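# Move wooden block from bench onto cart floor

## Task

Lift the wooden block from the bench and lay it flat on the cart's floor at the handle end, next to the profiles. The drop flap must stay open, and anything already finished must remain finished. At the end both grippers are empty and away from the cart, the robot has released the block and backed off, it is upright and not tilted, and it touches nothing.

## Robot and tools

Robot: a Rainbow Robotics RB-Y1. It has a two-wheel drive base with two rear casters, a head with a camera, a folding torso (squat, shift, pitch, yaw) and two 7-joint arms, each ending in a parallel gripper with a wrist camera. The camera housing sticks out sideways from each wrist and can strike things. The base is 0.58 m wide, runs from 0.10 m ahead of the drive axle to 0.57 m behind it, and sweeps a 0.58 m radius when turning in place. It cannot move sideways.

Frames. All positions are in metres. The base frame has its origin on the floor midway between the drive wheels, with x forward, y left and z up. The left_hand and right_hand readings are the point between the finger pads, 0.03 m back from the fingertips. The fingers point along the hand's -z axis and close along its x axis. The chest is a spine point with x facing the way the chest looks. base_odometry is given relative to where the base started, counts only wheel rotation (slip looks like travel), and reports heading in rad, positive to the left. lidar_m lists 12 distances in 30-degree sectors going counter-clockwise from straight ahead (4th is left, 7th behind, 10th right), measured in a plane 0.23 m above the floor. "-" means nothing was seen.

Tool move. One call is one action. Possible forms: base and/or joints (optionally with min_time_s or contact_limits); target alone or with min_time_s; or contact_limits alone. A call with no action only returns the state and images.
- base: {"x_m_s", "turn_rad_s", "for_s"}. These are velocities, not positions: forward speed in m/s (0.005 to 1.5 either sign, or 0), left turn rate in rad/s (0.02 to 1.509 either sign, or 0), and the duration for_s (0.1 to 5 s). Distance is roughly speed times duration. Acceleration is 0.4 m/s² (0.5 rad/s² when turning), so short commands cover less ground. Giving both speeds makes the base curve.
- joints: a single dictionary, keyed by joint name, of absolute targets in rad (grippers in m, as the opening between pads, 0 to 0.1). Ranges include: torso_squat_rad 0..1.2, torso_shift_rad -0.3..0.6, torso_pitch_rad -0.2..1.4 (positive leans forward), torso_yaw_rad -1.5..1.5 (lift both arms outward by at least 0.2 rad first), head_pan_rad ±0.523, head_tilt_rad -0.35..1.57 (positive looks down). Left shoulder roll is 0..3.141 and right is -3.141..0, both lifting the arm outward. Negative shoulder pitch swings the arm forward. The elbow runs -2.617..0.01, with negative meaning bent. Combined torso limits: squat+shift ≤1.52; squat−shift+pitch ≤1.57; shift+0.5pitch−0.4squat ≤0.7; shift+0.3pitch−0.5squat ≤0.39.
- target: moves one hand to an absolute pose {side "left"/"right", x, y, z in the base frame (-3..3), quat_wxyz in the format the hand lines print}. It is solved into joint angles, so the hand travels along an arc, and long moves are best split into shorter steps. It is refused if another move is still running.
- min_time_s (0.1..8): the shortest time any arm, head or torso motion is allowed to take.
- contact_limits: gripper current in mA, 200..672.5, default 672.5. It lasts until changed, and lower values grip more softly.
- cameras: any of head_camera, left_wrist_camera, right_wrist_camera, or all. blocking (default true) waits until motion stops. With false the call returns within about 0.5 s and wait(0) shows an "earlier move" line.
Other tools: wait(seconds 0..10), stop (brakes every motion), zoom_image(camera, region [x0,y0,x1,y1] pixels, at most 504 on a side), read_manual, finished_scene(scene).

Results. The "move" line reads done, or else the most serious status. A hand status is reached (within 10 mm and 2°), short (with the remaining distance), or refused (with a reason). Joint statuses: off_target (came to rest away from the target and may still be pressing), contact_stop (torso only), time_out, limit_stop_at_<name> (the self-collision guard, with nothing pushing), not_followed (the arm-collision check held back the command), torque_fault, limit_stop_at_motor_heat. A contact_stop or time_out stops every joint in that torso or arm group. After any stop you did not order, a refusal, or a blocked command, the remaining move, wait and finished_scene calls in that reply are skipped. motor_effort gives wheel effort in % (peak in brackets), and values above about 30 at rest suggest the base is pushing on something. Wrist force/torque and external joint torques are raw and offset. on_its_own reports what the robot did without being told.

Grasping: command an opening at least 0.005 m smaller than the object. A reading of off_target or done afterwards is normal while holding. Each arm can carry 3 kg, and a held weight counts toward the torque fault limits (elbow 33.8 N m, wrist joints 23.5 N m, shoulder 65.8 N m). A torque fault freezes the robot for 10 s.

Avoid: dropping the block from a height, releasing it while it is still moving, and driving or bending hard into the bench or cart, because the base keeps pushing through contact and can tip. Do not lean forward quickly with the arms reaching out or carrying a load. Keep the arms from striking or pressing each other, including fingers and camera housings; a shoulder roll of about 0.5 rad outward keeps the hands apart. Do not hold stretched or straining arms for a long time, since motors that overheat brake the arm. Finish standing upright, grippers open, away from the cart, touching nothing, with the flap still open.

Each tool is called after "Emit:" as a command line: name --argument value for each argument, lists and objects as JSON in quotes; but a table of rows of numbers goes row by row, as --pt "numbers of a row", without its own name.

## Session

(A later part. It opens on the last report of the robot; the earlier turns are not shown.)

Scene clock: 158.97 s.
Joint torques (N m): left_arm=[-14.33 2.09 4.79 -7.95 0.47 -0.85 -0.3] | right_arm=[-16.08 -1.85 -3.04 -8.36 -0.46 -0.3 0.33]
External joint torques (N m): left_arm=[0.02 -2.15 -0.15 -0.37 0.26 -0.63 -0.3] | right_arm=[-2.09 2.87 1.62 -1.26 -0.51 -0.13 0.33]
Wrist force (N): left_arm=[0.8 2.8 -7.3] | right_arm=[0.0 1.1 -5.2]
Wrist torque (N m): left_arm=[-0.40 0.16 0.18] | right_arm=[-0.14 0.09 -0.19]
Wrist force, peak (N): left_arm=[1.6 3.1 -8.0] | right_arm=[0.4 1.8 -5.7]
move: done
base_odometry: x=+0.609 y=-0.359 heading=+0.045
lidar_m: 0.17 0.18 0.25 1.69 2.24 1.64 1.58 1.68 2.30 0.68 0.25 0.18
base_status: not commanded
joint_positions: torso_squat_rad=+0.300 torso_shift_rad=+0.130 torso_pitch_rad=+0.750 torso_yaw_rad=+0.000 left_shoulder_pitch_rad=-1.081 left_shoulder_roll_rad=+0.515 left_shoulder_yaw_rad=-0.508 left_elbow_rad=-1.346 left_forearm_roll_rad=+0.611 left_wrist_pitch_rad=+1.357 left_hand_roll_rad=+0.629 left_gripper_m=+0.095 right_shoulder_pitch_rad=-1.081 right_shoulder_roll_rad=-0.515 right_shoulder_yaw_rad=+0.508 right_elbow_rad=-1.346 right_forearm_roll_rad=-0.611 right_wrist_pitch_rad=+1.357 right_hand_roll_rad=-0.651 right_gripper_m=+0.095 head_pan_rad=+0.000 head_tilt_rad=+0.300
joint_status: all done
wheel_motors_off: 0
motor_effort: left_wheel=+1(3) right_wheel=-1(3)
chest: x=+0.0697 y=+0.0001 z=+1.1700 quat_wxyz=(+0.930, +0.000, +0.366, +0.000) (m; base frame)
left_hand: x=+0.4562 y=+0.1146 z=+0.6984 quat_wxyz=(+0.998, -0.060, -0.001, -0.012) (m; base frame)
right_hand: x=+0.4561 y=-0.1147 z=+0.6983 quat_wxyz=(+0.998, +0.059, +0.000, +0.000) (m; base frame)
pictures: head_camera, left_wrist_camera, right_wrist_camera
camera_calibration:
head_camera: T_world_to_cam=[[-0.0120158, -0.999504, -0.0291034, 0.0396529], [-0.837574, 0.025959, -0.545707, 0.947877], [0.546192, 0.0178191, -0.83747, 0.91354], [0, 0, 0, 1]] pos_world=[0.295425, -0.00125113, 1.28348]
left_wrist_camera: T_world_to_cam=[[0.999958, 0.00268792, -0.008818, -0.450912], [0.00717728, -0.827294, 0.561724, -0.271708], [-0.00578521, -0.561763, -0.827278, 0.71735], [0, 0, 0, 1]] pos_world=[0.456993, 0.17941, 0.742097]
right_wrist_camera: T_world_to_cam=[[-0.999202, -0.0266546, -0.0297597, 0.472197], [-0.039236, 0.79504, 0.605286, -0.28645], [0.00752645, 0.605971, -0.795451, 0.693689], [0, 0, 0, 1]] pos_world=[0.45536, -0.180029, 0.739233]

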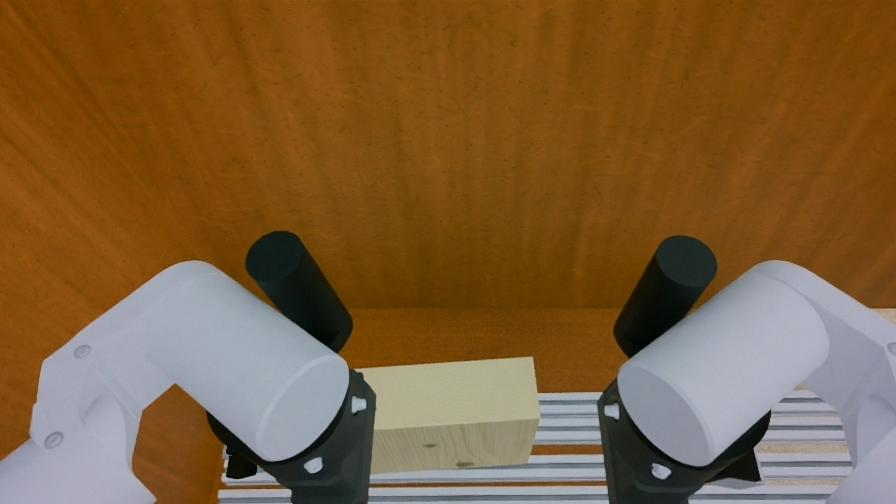

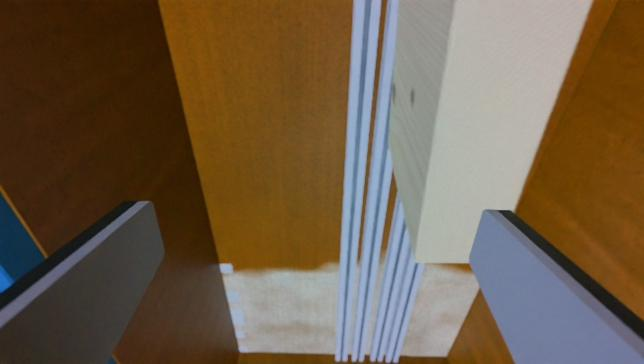

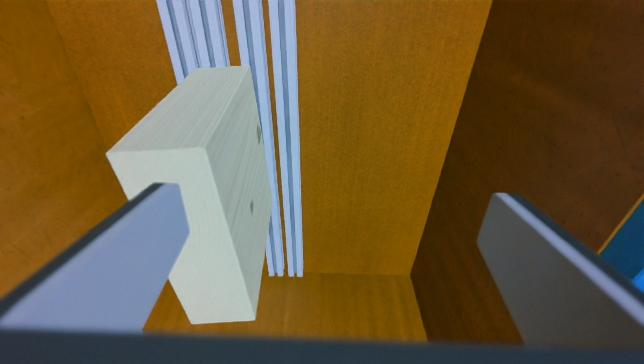

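Emit:
move --target '{"side":"left","x":0.40,"y":0.22,"z":1.0,"quat_wxyz":[1,0,0,0]}'

Emit:
move --target '{"side":"right","x":0.40,"y":-0.22,"z":1.0,"quat_wxyz":[1,0,0,0]}'

Emit:
move --joints '{"torso_squat_rad":0.7,"torso_shift_rad":0.2,"torso_pitch_rad":0.8,"torso_yaw_rad":0.35,"head_tilt_rad":0.25,"right_gripper_m":0.1}' --min_time_s 2 --cameras '["all"]'

Scene clock: 186.53 s.
Joint torques (N m): left_arm=[-10.6 8.04 9.11 -1 -0.26 -0.61 -0.29] | right_arm=[-14.82 -3.38 -3.58 -7.57 -0.05 -0.11 0.18]
External joint torques (N m): left_arm=[1.1 -2.52 0.69 0.48 -0.3 -0.56 -0.29] | right_arm=[-0.82 1.33 1.07 -0.46 -0.11 0.06 0.18]
Wrist force (N): left_arm=[1.2 2.2 -7.8] | right_arm=[0.2 1.1 -5.3]
Wrist torque (N m): left_arm=[-0.38 0.20 0.02] | right_arm=[-0.10 0.11 -0.19]
Wrist force, peak (N): left_arm=[-1.0 2.7 -8.9] | right_arm=[0.9 1.2 -5.7]
move: done
base_odometry: x=+0.609 y=-0.359 heading=+0.045
lidar_m: 0.17 0.19 0.27 1.67 2.24 1.65 1.58 1.68 2.30 0.67 0.26 0.18
base_status: not commanded
joint_positions: torso_squat_rad=+0.300 torso_shift_rad=+0.130 torso_pitch_rad=+0.750 torso_yaw_rad=+0.000 left_shoulder_pitch_rad=-1.236 left_shoulder_roll_rad=+1.284 left_shoulder_yaw_rad=-0.277 left_elbow_rad=-2.295 left_forearm_roll_rad=+1.443 left_wrist_pitch_rad=+1.919 left_hand_roll_rad=+1.193 left_gripper_m=+0.095 right_shoulder_pitch_rad=-1.081 right_shoulder_roll_rad=-0.515 right_shoulder_yaw_rad=+0.508 right_elbow_rad=-1.346 right_forearm_roll_rad=-0.611 right_wrist_pitch_rad=+1.357 right_hand_roll_rad=-0.651 right_gripper_m=+0.095 head_pan_rad=+0.000 head_tilt_rad=+0.300
joint_status: all done
wheel_motors_off: 0
motor_effort: left_wheel=+2(4) right_wheel=-1(2)
chest: x=+0.0696 y=+0.0001 z=+1.1700 quat_wxyz=(+0.931, +0.000, +0.366, +0.000) (m; base frame)
left_hand: x=+0.4000 y=+0.2201 z=+1.0002 quat_wxyz=(+1.000, +0.000, +0.000, +0.000) (m; base frame)
left_hand_status: reached (checked arc, planned for 1.1 s): 0 mm and 0.0 deg off.
right_hand: x=+0.4561 y=-0.1144 z=+0.6985 quat_wxyz=(+0.998, +0.060, +0.000, +0.001) (m; base frame)
pictures: none

Scene clock: 188.03 s.
Joint torques (N m): left_arm=[-10.59 8.8 9.34 -1.18 0.02 -0.33 -0.2] | right_arm=[-12.14 -10.73 -8.31 -1.45 0.39 0 0.24]
External joint torques (N m): left_arm=[1.11 -1.77 0.93 0.3 -0.02 -0.27 -0.2] | right_arm=[-0.56 0.38 -0.13 0.05 0.18 0 0.24]
Wrist force (N): left_arm=[0.8 1.9 -7.7] | right_arm=[0.0 2.2 -5.3]
Wrist torque (N m): left_arm=[-0.40 0.12 0.02] | right_arm=[-0.21 0.11 -0.02]
Wrist force, peak (N): left_arm=[0.6 1.0 -8.3] | right_arm=[-0.7 1.9 -6.7]
move: done
base_odometry: x=+0.609 y=-0.359 heading=+0.045
lidar_m: 0.17 0.18 0.26 1.68 2.23 1.64 1.58 1.67 2.32 0.67 0.26 0.17
base_status: not commanded
joint_positions: torso_squat_rad=+0.300 torso_shift_rad=+0.130 torso_pitch_rad=+0.750 torso_yaw_rad=+0.000 left_shoulder_pitch_rad=-1.236 left_shoulder_roll_rad=+1.284 left_shoulder_yaw_rad=-0.277 left_elbow_rad=-2.295 left_forearm_roll_rad=+1.443 left_wrist_pitch_rad=+1.919 left_hand_roll_rad=+1.193 left_gripper_m=+0.095 right_shoulder_pitch_rad=-1.234 right_shoulder_roll_rad=-1.284 right_shoulder_yaw_rad=+0.276 right_elbow_rad=-2.294 right_forearm_roll_rad=-1.443 right_wrist_pitch_rad=+1.919 right_hand_roll_rad=-1.192 right_gripper_m=+0.095 head_pan_rad=+0.000 head_tilt_rad=+0.300
joint_status: all done
wheel_motors_off: 0
motor_effort: left_wheel=+1(4) right_wheel=-2(3)
chest: x=+0.0696 y=+0.0001 z=+1.1700 quat_wxyz=(+0.931, +0.000, +0.366, +0.000) (m; base frame)
left_hand: x=+0.4000 y=+0.2200 z=+1.0002 quat_wxyz=(+1.000, +0.000, +0.000, +0.000) (m; base frame)
right_hand: x=+0.3999 y=-0.2201 z=+0.9999 quat_wxyz=(+1.000, +0.000, +0.000, +0.000) (m; base frame)
right_hand_status: reached (checked arc, planned for 1.1 s): 0 mm and 0.0 deg off.
pictures: none

Scene clock: 190.37 s.
Joint torques (N m): left_arm=[-9.17 10.74 9.69 -0.27 -0.23 0.15 -0.26] | right_arm=[-13.11 -7.67 -7.39 -2.42 0.02 -0.3 0.31]
External joint torques (N m): left_arm=[0.92 -1.95 0.97 0.32 -0.13 -0.27 -0.27] | right_arm=[-0.87 0.69 -0.08 0.14 0.03 0.13 0.31]
Wrist force (N): left_arm=[0.8 0.7 -8.1] | right_arm=[0.9 0.5 -5.2]
Wrist torque (N m): left_arm=[-0.31 0.16 0.03] | right_arm=[-0.11 0.18 -0.03]
Wrist force, peak (N): left_arm=[0.6 0.7 -8.4] | right_arm=[0.4 2.4 -5.4]
move: done
base_odometry: x=+0.609 y=-0.359 heading=+0.045
lidar_m: 0.17 0.18 0.26 1.67 2.24 1.65 1.59 1.68 2.31 0.67 0.24 0.18
base_status: not commanded
joint_positions: torso_squat_rad=+0.700 torso_shift_rad=+0.200 torso_pitch_rad=+0.800 torso_yaw_rad=+0.350 left_shoulder_pitch_rad=-1.236 left_shoulder_roll_rad=+1.284 left_shoulder_yaw_rad=-0.277 left_elbow_rad=-2.295 left_forearm_roll_rad=+1.443 left_wrist_pitch_rad=+1.919 left_hand_roll_rad=+1.193 left_gripper_m=+0.095 right_shoulder_pitch_rad=-1.234 right_shoulder_roll_rad=-1.284 right_shoulder_yaw_rad=+0.276 right_elbow_rad=-2.294 right_forearm_roll_rad=-1.443 right_wrist_pitch_rad=+1.919 right_hand_roll_rad=-1.192 right_gripper_m=+0.099 head_pan_rad=+0.000 head_tilt_rad=+0.250
joint_status: all done
wheel_motors_off: 0
motor_effort: left_wheel=-1(4) right_wheel=-2(3)
chest: x=+0.1004 y=+0.0001 z=+1.0208 quat_wxyz=(+0.907, +0.068, +0.383, +0.160) (m; base frame)
left_hand: x=+0.3542 y=+0.3292 z=+0.9043 quat_wxyz=(+0.984, +0.122, +0.024, +0.124) (m; base frame)
right_hand: x=+0.4593 y=-0.0841 z=+0.7958 quat_wxyz=(+0.984, +0.122, +0.025, +0.124) (m; base frame)
pictures: head_camera, left_wrist_camera, right_wrist_camera
camera_calibration:
head_camera: T_world_to_cam=[[0.22618, -0.934625, -0.274444, 0.262024], [-0.835631, -0.0413874, -0.54773, 0.895172], [0.500563, 0.353219, -0.790362, 0.718425], [0, 0, 0, 1]] pos_world=[0.329152, 0.0281812, 1.13004]
left_wrist_camera: T_world_to_cam=[[0.960356, 0.278089, -0.0195532, -0.414579], [0.275179, -0.934402, 0.226208, 0.0346654], [0.0446353, -0.222621, -0.973883, 1.01062], [0, 0, 0, 1]] pos_world=[0.343496, 0.372666, 0.968277]
right_wrist_camera: T_world_to_cam=[[-0.962271, -0.27172, -0.0142258, 0.429168], [-0.202714, 0.681053, 0.703614, -0.382423], [-0.181498, 0.679952, -0.71044, 0.778079], [0, 0, 0, 1]] pos_world=[0.476673, -0.151992, 0.827962]

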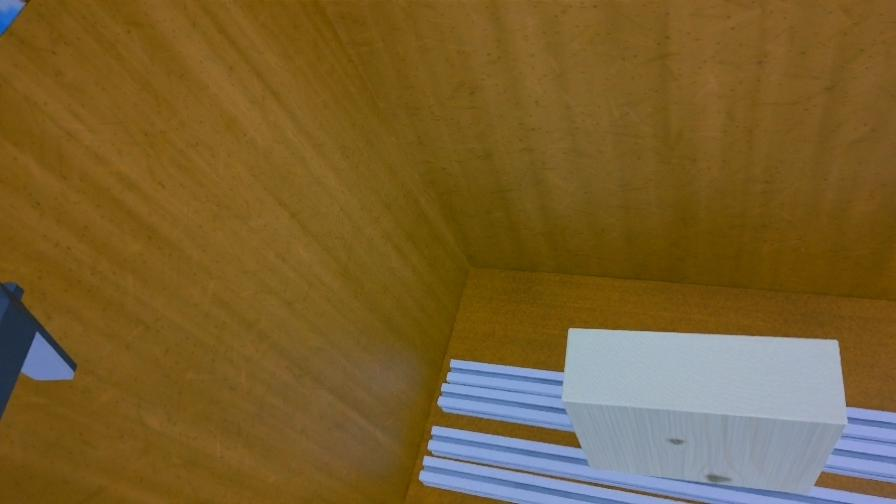

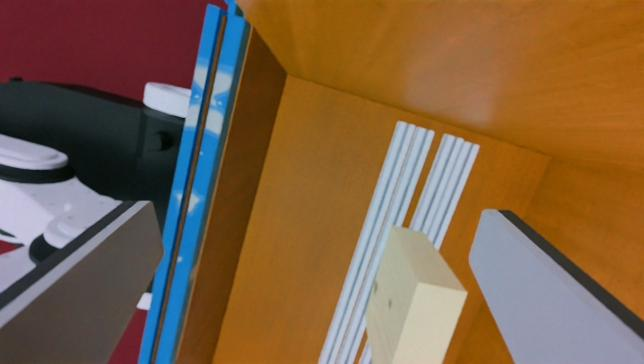

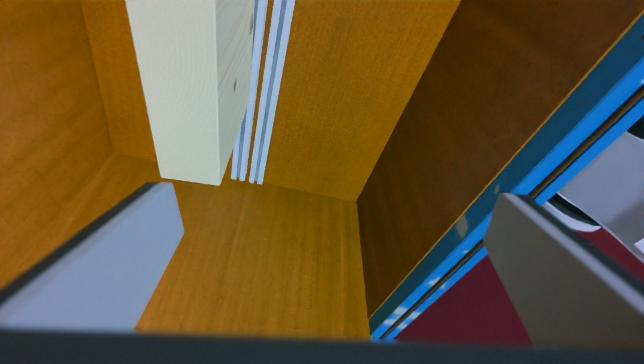

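Emit:
move --target '{"side":"right","x":0.582,"y":0.028,"z":0.67,"quat_wxyz":[0.9997,0,0,0.0225]}' --cameras '["head_camera","right_wrist_camera"]'

Scene clock: 195.10 s.
Joint torques (N m): left_arm=[-9.43 10.84 9.62 -0.32 -0.15 0.34 -0.2] | right_arm=[-22.38 -2.63 -6.94 -5.63 -0.21 0.12 -0.1]
External joint torques (N m): left_arm=[0.67 -1.85 0.91 0.28 -0.05 -0.08 -0.2] | right_arm=[-1 -0.71 -0.16 0.03 -0.43 0.13 -0.1]
Wrist force (N): left_arm=[1.6 0.6 -7.6] | right_arm=[0.2 1.9 -5.6]
Wrist torque (N m): left_arm=[-0.30 0.28 0.04] | right_arm=[-0.20 0.09 -0.23]
Wrist force, peak (N): left_arm=[0.7 0.5 -8.3] | right_arm=[-0.5 3.0 -6.2]
move: done
base_odometry: x=+0.609 y=-0.359 heading=+0.045
lidar_m: 0.17 0.18 0.26 1.67 2.25 1.64 1.59 1.68 2.32 0.67 0.26 0.19
base_status: not commanded
joint_positions: torso_squat_rad=+0.700 torso_shift_rad=+0.200 torso_pitch_rad=+0.800 torso_yaw_rad=+0.350 left_shoulder_pitch_rad=-1.236 left_shoulder_roll_rad=+1.284 left_shoulder_yaw_rad=-0.277 left_elbow_rad=-2.295 left_forearm_roll_rad=+1.443 left_wrist_pitch_rad=+1.919 left_hand_roll_rad=+1.193 left_gripper_m=+0.095 right_shoulder_pitch_rad=-1.611 right_shoulder_roll_rad=-0.763 right_shoulder_yaw_rad=+0.807 right_elbow_rad=-1.339 right_forearm_roll_rad=-0.849 right_wrist_pitch_rad=+1.765 right_hand_roll_rad=-1.041 right_gripper_m=+0.099 head_pan_rad=+0.000 head_tilt_rad=+0.250
joint_status: all done
wheel_motors_off: 0
motor_effort: left_wheel=-1(2) right_wheel=+0(4)
chest: x=+0.1003 y=+0.0001 z=+1.0208 quat_wxyz=(+0.907, +0.068, +0.383, +0.160) (m; base frame)
left_hand: x=+0.3542 y=+0.3293 z=+0.9043 quat_wxyz=(+0.984, +0.122, +0.024, +0.124) (m; base frame)
right_hand: x=+0.5818 y=+0.0281 z=+0.6700 quat_wxyz=(+1.000, +0.000, +0.000, +0.023) (m; base frame)
right_hand_status: reached (checked arc, planned for 1.1 s): 0 mm and 0.0 deg off.
pictures: head_camera, right_wrist_camera
camera_calibration:
head_camera: T_world_to_cam=[[0.226204, -0.934623, -0.274429, 0.262115], [-0.835624, -0.0414139, -0.547738, 0.8951], [0.500563, 0.35322, -0.790362, 0.718439], [0, 0, 0, 1]] pos_world=[0.329052, 0.0282811, 1.13004]
right_wrist_camera: T_world_to_cam=[[-0.996891, -0.0741569, -0.0266455, 0.598673], [-0.0774115, 0.858484, 0.506965, -0.291658], [-0.0147202, 0.507451, -0.861555, 0.643735], [0, 0, 0, 1]] pos_world=[0.58371, -0.0318846, 0.718425]

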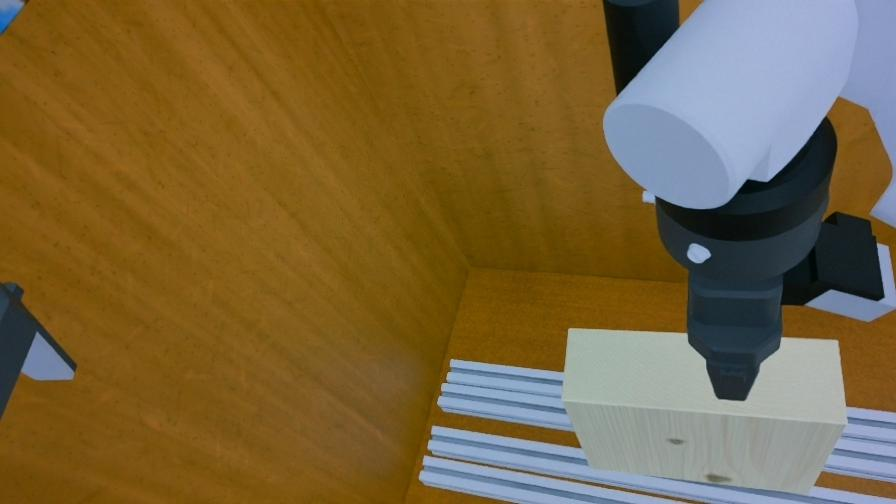

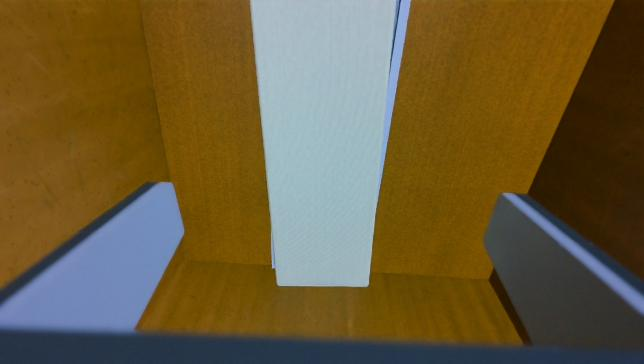

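Emit:
move --target '{"side":"right","x":0.582,"y":0.028,"z":0.60,"quat_wxyz":[0.9997,0,0,0.0225]}'

Emit:
move --target '{"side":"right","x":0.582,"y":0.028,"z":0.538,"quat_wxyz":[0.9997,0,0,0.0225]}' --min_time_s 0.8 --cameras '["head_camera","right_wrist_camera"]'

Scene clock: 197.17 s.
Joint torques (N m): left_arm=[-9.59 10.77 9.56 -0.45 -0.15 0.15 -0.39] | right_arm=[-21.79 -0.32 -5.65 -6.65 0.27 0.3 -0.02]
External joint torques (N m): left_arm=[0.5 -1.92 0.85 0.15 -0.05 -0.27 -0.39] | right_arm=[-0.74 1.42 0.34 -0.76 0.04 0.31 -0.02]
Wrist force (N): left_arm=[0.2 0.9 -7.4] | right_arm=[-0.4 2.0 -5.2]
Wrist torque (N m): left_arm=[-0.33 0.08 0.02] | right_arm=[-0.23 -0.01 -0.24]
Wrist force, peak (N): left_arm=[1.4 -0.4 -8.5] | right_arm=[-0.7 2.0 -6.8]
move: done
base_odometry: x=+0.609 y=-0.359 heading=+0.045
lidar_m: 0.17 0.18 0.25 1.67 2.24 1.65 1.59 1.68 2.31 0.68 0.26 0.18
base_status: not commanded
joint_positions: torso_squat_rad=+0.700 torso_shift_rad=+0.200 torso_pitch_rad=+0.800 torso_yaw_rad=+0.350 left_shoulder_pitch_rad=-1.236 left_shoulder_roll_rad=+1.284 left_shoulder_yaw_rad=-0.277 left_elbow_rad=-2.295 left_forearm_roll_rad=+1.443 left_wrist_pitch_rad=+1.919 left_hand_roll_rad=+1.193 left_gripper_m=+0.095 right_shoulder_pitch_rad=-1.540 right_shoulder_roll_rad=-0.710 right_shoulder_yaw_rad=+0.847 right_elbow_rad=-1.158 right_forearm_roll_rad=-0.782 right_wrist_pitch_rad=+1.572 right_hand_roll_rad=-0.969 right_gripper_m=+0.099 head_pan_rad=+0.000 head_tilt_rad=+0.250
joint_status: all done
wheel_motors_off: 0
motor_effort: left_wheel=-1(3) right_wheel=+0(2)
chest: x=+0.1003 y=+0.0001 z=+1.0208 quat_wxyz=(+0.907, +0.068, +0.383, +0.160) (m; base frame)
left_hand: x=+0.3542 y=+0.3293 z=+0.9042 quat_wxyz=(+0.984, +0.122, +0.024, +0.124) (m; base frame)
right_hand: x=+0.5819 y=+0.0278 z=+0.5999 quat_wxyz=(+1.000, +0.000, +0.000, +0.022) (m; base frame)
right_hand_status: reached (checked arc, planned for 0.5 s): 0 mm and 0.0 deg off.
pictures: none

Scene clock: 198.30 s.
Joint torques (N m): left_arm=[-9.47 10.83 9.69 -0.42 -0.17 0.36 -0.28] | right_arm=[-21.48 0.15 -3.79 -5.83 0.24 0.05 0.14]
External joint torques (N m): left_arm=[0.62 -1.86 0.98 0.17 -0.07 -0.06 -0.28] | right_arm=[-0.49 1.34 0.84 -0.09 0.02 0.07 0.14]
Wrist force (N): left_arm=[1.1 0.4 -7.2] | right_arm=[0.4 2.2 -5.3]
Wrist torque (N m): left_arm=[-0.28 0.20 0.04] | right_arm=[-0.22 0.14 -0.23]
Wrist force, peak (N): left_arm=[1.2 -0.5 -8.5] | right_arm=[-0.3 2.5 -5.9]
move: done
base_odometry: x=+0.609 y=-0.359 heading=+0.045
lidar_m: 0.17 0.18 0.26 1.67 2.24 1.65 1.59 1.69 2.31 0.67 0.26 0.18
base_status: not commanded
joint_positions: torso_squat_rad=+0.700 torso_shift_rad=+0.200 torso_pitch_rad=+0.800 torso_yaw_rad=+0.350 left_shoulder_pitch_rad=-1.236 left_shoulder_roll_rad=+1.284 left_shoulder_yaw_rad=-0.277 left_elbow_rad=-2.295 left_forearm_roll_rad=+1.443 left_wrist_pitch_rad=+1.919 left_hand_roll_rad=+1.193 left_gripper_m=+0.095 right_shoulder_pitch_rad=-1.515 right_shoulder_roll_rad=-0.615 right_shoulder_yaw_rad=+0.872 right_elbow_rad=-0.889 right_forearm_roll_rad=-0.739 right_wrist_pitch_rad=+1.369 right_hand_roll_rad=-0.873 right_gripper_m=+0.099 head_pan_rad=+0.000 head_tilt_rad=+0.250
joint_status: all done
wheel_motors_off: 0
motor_effort: left_wheel=+0(2) right_wheel=+1(3)
chest: x=+0.1003 y=+0.0001 z=+1.0208 quat_wxyz=(+0.907, +0.068, +0.383, +0.160) (m; base frame)
left_hand: x=+0.3542 y=+0.3293 z=+0.9043 quat_wxyz=(+0.984, +0.122, +0.024, +0.124) (m; base frame)
right_hand: x=+0.5819 y=+0.0278 z=+0.5381 quat_wxyz=(+1.000, +0.000, -0.001, +0.022) (m; base frame)
right_hand_status: reached (checked arc, planned for 0.8 s): 0 mm and 0.1 deg off.
pictures: head_camera, right_wrist_camera
camera_calibration:
head_camera: T_world_to_cam=[[0.226191, -0.934632, -0.274411, 0.262099], [-0.835582, -0.0413832, -0.547804, 0.895161], [0.500639, 0.353201, -0.790322, 0.71837], [0, 0, 0, 1]] pos_world=[0.329052, 0.0282812, 1.13004]
right_wrist_camera: T_world_to_cam=[[-0.996906, -0.0735499, -0.0277165, 0.595797], [-0.0774274, 0.858303, 0.507267, -0.224707], [-0.0135203, 0.507844, -0.861343, 0.529431], [0, 0, 0, 1]] pos_world=[0.583714, -0.0321808, 0.586521]

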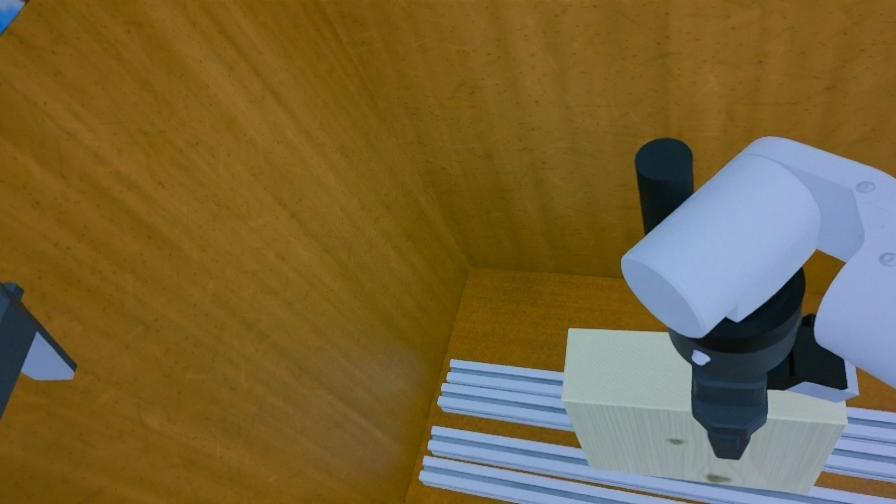

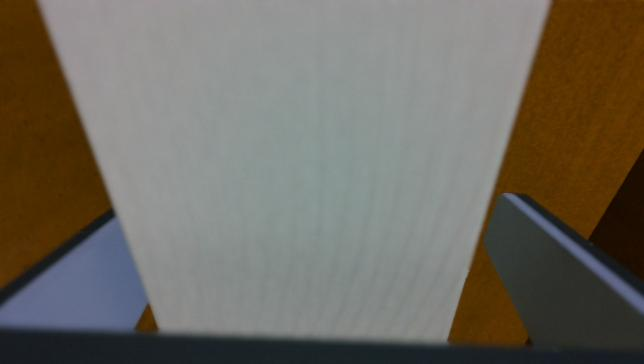

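Emit:
move --target '{"side":"right","x":0.585,"y":0.05,"z":0.538,"quat_wxyz":[0.9997,0,0,0.0225]}' --min_time_s 0.5

Emit:
move --joints '{"right_gripper_m":0.03}'

Emit:
move --target '{"side":"right","x":0.585,"y":0.05,"z":0.57,"quat_wxyz":[0.9997,0,0,0.0225]}' --min_time_s 1.0 --cameras '["head_camera","left_wrist_camera"]'

Scene clock: 201.17 s.
Joint torques (N m): left_arm=[-9.54 10.58 9.69 -0.48 -0.28 0.28 -0.3] | right_arm=[-22.95 0.7 -2.67 -5.62 0.22 0.17 0.08]
External joint torques (N m): left_arm=[0.55 -2.11 0.98 0.12 -0.18 -0.14 -0.31] | right_arm=[-1.08 0.86 1.14 0.05 0 0.19 0.08]
Wrist force (N): left_arm=[1.2 -0.1 -7.7] | right_arm=[0.1 2.4 -5.4]
Wrist torque (N m): left_arm=[-0.19 0.23 0.05] | right_arm=[-0.25 0.12 -0.21]
Wrist force, peak (N): left_arm=[0.9 0.9 -8.5] | right_arm=[0.2 2.8 -5.8]
move: done
base_odometry: x=+0.609 y=-0.359 heading=+0.045
lidar_m: 0.17 0.19 0.27 1.67 2.25 1.64 1.58 1.68 2.31 0.67 0.25 0.19
base_status: not commanded
joint_positions: torso_squat_rad=+0.700 torso_shift_rad=+0.200 torso_pitch_rad=+0.800 torso_yaw_rad=+0.350 left_shoulder_pitch_rad=-1.236 left_shoulder_roll_rad=+1.284 left_shoulder_yaw_rad=-0.277 left_elbow_rad=-2.295 left_forearm_roll_rad=+1.443 left_wrist_pitch_rad=+1.919 left_hand_roll_rad=+1.193 left_gripper_m=+0.095 right_shoulder_pitch_rad=-1.576 right_shoulder_roll_rad=-0.520 right_shoulder_yaw_rad=+0.879 right_elbow_rad=-0.727 right_forearm_roll_rad=-0.731 right_wrist_pitch_rad=+1.326 right_hand_roll_rad=-0.842 right_gripper_m=+0.099 head_pan_rad=+0.000 head_tilt_rad=+0.250
joint_status: all done
wheel_motors_off: 0
motor_effort: left_wheel=-1(2) right_wheel=+1(4)
chest: x=+0.1003 y=+0.0001 z=+1.0208 quat_wxyz=(+0.907, +0.068, +0.383, +0.160) (m; base frame)
left_hand: x=+0.3542 y=+0.3293 z=+0.9043 quat_wxyz=(+0.984, +0.122, +0.024, +0.124) (m; base frame)
right_hand: x=+0.5847 y=+0.0498 z=+0.5381 quat_wxyz=(+1.000, +0.001, -0.001, +0.022) (m; base frame)
right_hand_status: reached (checked arc, planned for 0.5 s): 0 mm and 0.2 deg off.
pictures: none

Scene clock: 202.47 s.
Joint torques (N m): left_arm=[-9.3 10.7 9.71 -0.4 -0.08 0.17 -0.21] | right_arm=[-20.8 1.08 -2.96 -5.65 -0.73 0.7 -0.26]
External joint torques (N m): left_arm=[0.79 -1.99 1 0.2 0.02 -0.25 -0.21] | right_arm=[1.08 1.24 0.85 0.02 -0.96 0.73 -0.26]
Wrist force (N): left_arm=[1.3 -0.1 -7.3] | right_arm=[4.0 1.7 -3.6]
Wrist torque (N m): left_arm=[-0.21 0.23 0.02] | right_arm=[-0.20 0.00 0.21]
Wrist force, peak (N): left_arm=[1.1 0.5 -8.3] | right_arm=[5.3 2.0 -4.8]
move: off_target
base_odometry: x=+0.609 y=-0.359 heading=+0.045
lidar_m: 0.17 0.18 0.25 1.68 2.24 1.65 1.59 1.68 2.31 0.68 0.26 0.18
base_status: not commanded
joint_positions: torso_squat_rad=+0.700 torso_shift_rad=+0.200 torso_pitch_rad=+0.800 torso_yaw_rad=+0.350 left_shoulder_pitch_rad=-1.236 left_shoulder_roll_rad=+1.284 left_shoulder_yaw_rad=-0.277 left_elbow_rad=-2.295 left_forearm_roll_rad=+1.443 left_wrist_pitch_rad=+1.919 left_hand_roll_rad=+1.193 left_gripper_m=+0.095 right_shoulder_pitch_rad=-1.577 right_shoulder_roll_rad=-0.520 right_shoulder_yaw_rad=+0.879 right_elbow_rad=-0.727 right_forearm_roll_rad=-0.731 right_wrist_pitch_rad=+1.326 right_hand_roll_rad=-0.842 right_gripper_m=+0.074 head_pan_rad=+0.000 head_tilt_rad=+0.250
joint_status: right_gripper_m off_target (ended at +0.074, target +0.030)
wheel_motors_off: 0
motor_effort: left_wheel=-1(2) right_wheel=+0(2)
chest: x=+0.1003 y=+0.0001 z=+1.0208 quat_wxyz=(+0.907, +0.068, +0.383, +0.160) (m; base frame)
left_hand: x=+0.3542 y=+0.3293 z=+0.9043 quat_wxyz=(+0.984, +0.122, +0.024, +0.124) (m; base frame)
right_hand: x=+0.5850 y=+0.0499 z=+0.5384 quat_wxyz=(+1.000, +0.001, -0.002, +0.022) (m; base frame)
pictures: none

Scene clock: 203.80 s.
Joint torques (N m): left_arm=[-9.22 10.94 9.57 -0.43 -0.05 0.33 -0.22] | right_arm=[-33.05 -0.17 -8.83 -10.77 -0.02 0.14 -0.24]
External joint torques (N m): left_arm=[0.87 -1.75 0.86 0.17 0.05 -0.1 -0.22] | right_arm=[-11.21 0.34 -4.1 -4.9 -0.25 0.12 -0.24]
Wrist force (N): left_arm=[0.7 0.0 -7.1] | right_arm=[1.1 2.0 -26.5]
Wrist torque (N m): left_arm=[-0.22 0.15 0.04] | right_arm=[-0.47 0.19 -0.03]
Wrist force, peak (N): left_arm=[1.4 -0.4 -8.2] | right_arm=[0.2 1.4 -27.5]
move: done
base_odometry: x=+0.609 y=-0.359 heading=+0.045
lidar_m: 0.17 0.18 0.26 1.67 2.23 1.64 1.58 1.67 2.31 0.67 0.26 0.18
base_status: not commanded
joint_positions: torso_squat_rad=+0.700 torso_shift_rad=+0.200 torso_pitch_rad=+0.801 torso_yaw_rad=+0.350 left_shoulder_pitch_rad=-1.236 left_shoulder_roll_rad=+1.284 left_shoulder_yaw_rad=-0.277 left_elbow_rad=-2.295 left_forearm_roll_rad=+1.443 left_wrist_pitch_rad=+1.919 left_hand_roll_rad=+1.193 left_gripper_m=+0.095 right_shoulder_pitch_rad=-1.576 right_shoulder_roll_rad=-0.582 right_shoulder_yaw_rad=+0.872 right_elbow_rad=-0.900 right_forearm_roll_rad=-0.746 right_wrist_pitch_rad=+1.451 right_hand_roll_rad=-0.902 right_gripper_m=+0.074 head_pan_rad=+0.000 head_tilt_rad=+0.250
joint_status: all done
wheel_motors_off: 0
motor_effort: left_wheel=+0(2) right_wheel=+0(2)
chest: x=+0.1007 y=+0.0001 z=+1.0206 quat_wxyz=(+0.907, +0.068, +0.384, +0.160) (m; base frame)
left_hand: x=+0.3544 y=+0.3293 z=+0.9039 quat_wxyz=(+0.984, +0.122, +0.025, +0.124) (m; base frame)
right_hand: x=+0.5837 y=+0.0489 z=+0.5678 quat_wxyz=(+1.000, -0.002, +0.003, +0.023) (m; base frame)
right_hand_status: reached (checked arc, planned for 1.0 s): 3 mm and 0.4 deg off.
pictures: head_camera, left_wrist_camera
camera_calibration:
head_camera: T_world_to_cam=[[0.225978, -0.934628, -0.2746, 0.262184], [-0.836051, -0.0414052, -0.547087, 0.894622], [0.499953, 0.353209, -0.790753, 0.718568], [0, 0, 0, 1]] pos_world=[0.329452, 0.0282811, 1.12964]
left_wrist_camera: T_world_to_cam=[[0.960332, 0.278112, -0.0203794, -0.414075], [0.275391, -0.93437, 0.22608, 0.0347118], [0.0438338, -0.222725, -0.973895, 1.01054], [0, 0, 0, 1]] pos_world=[0.343795, 0.372666, 0.967878]

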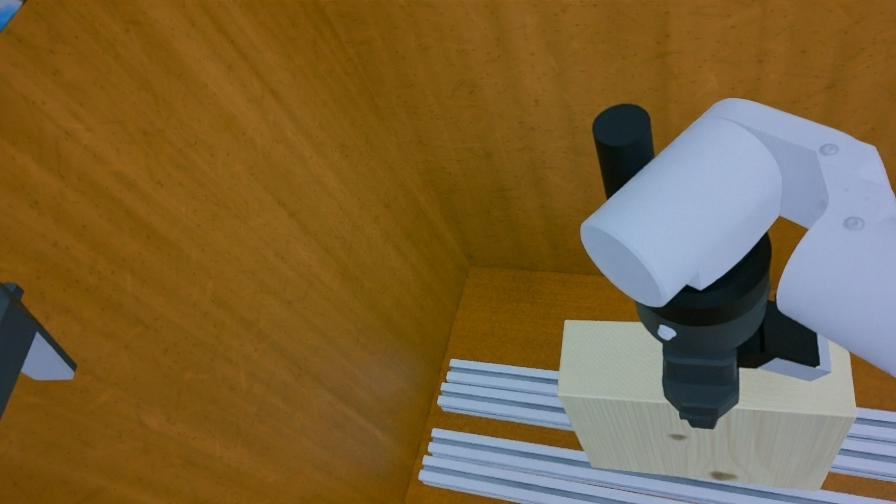

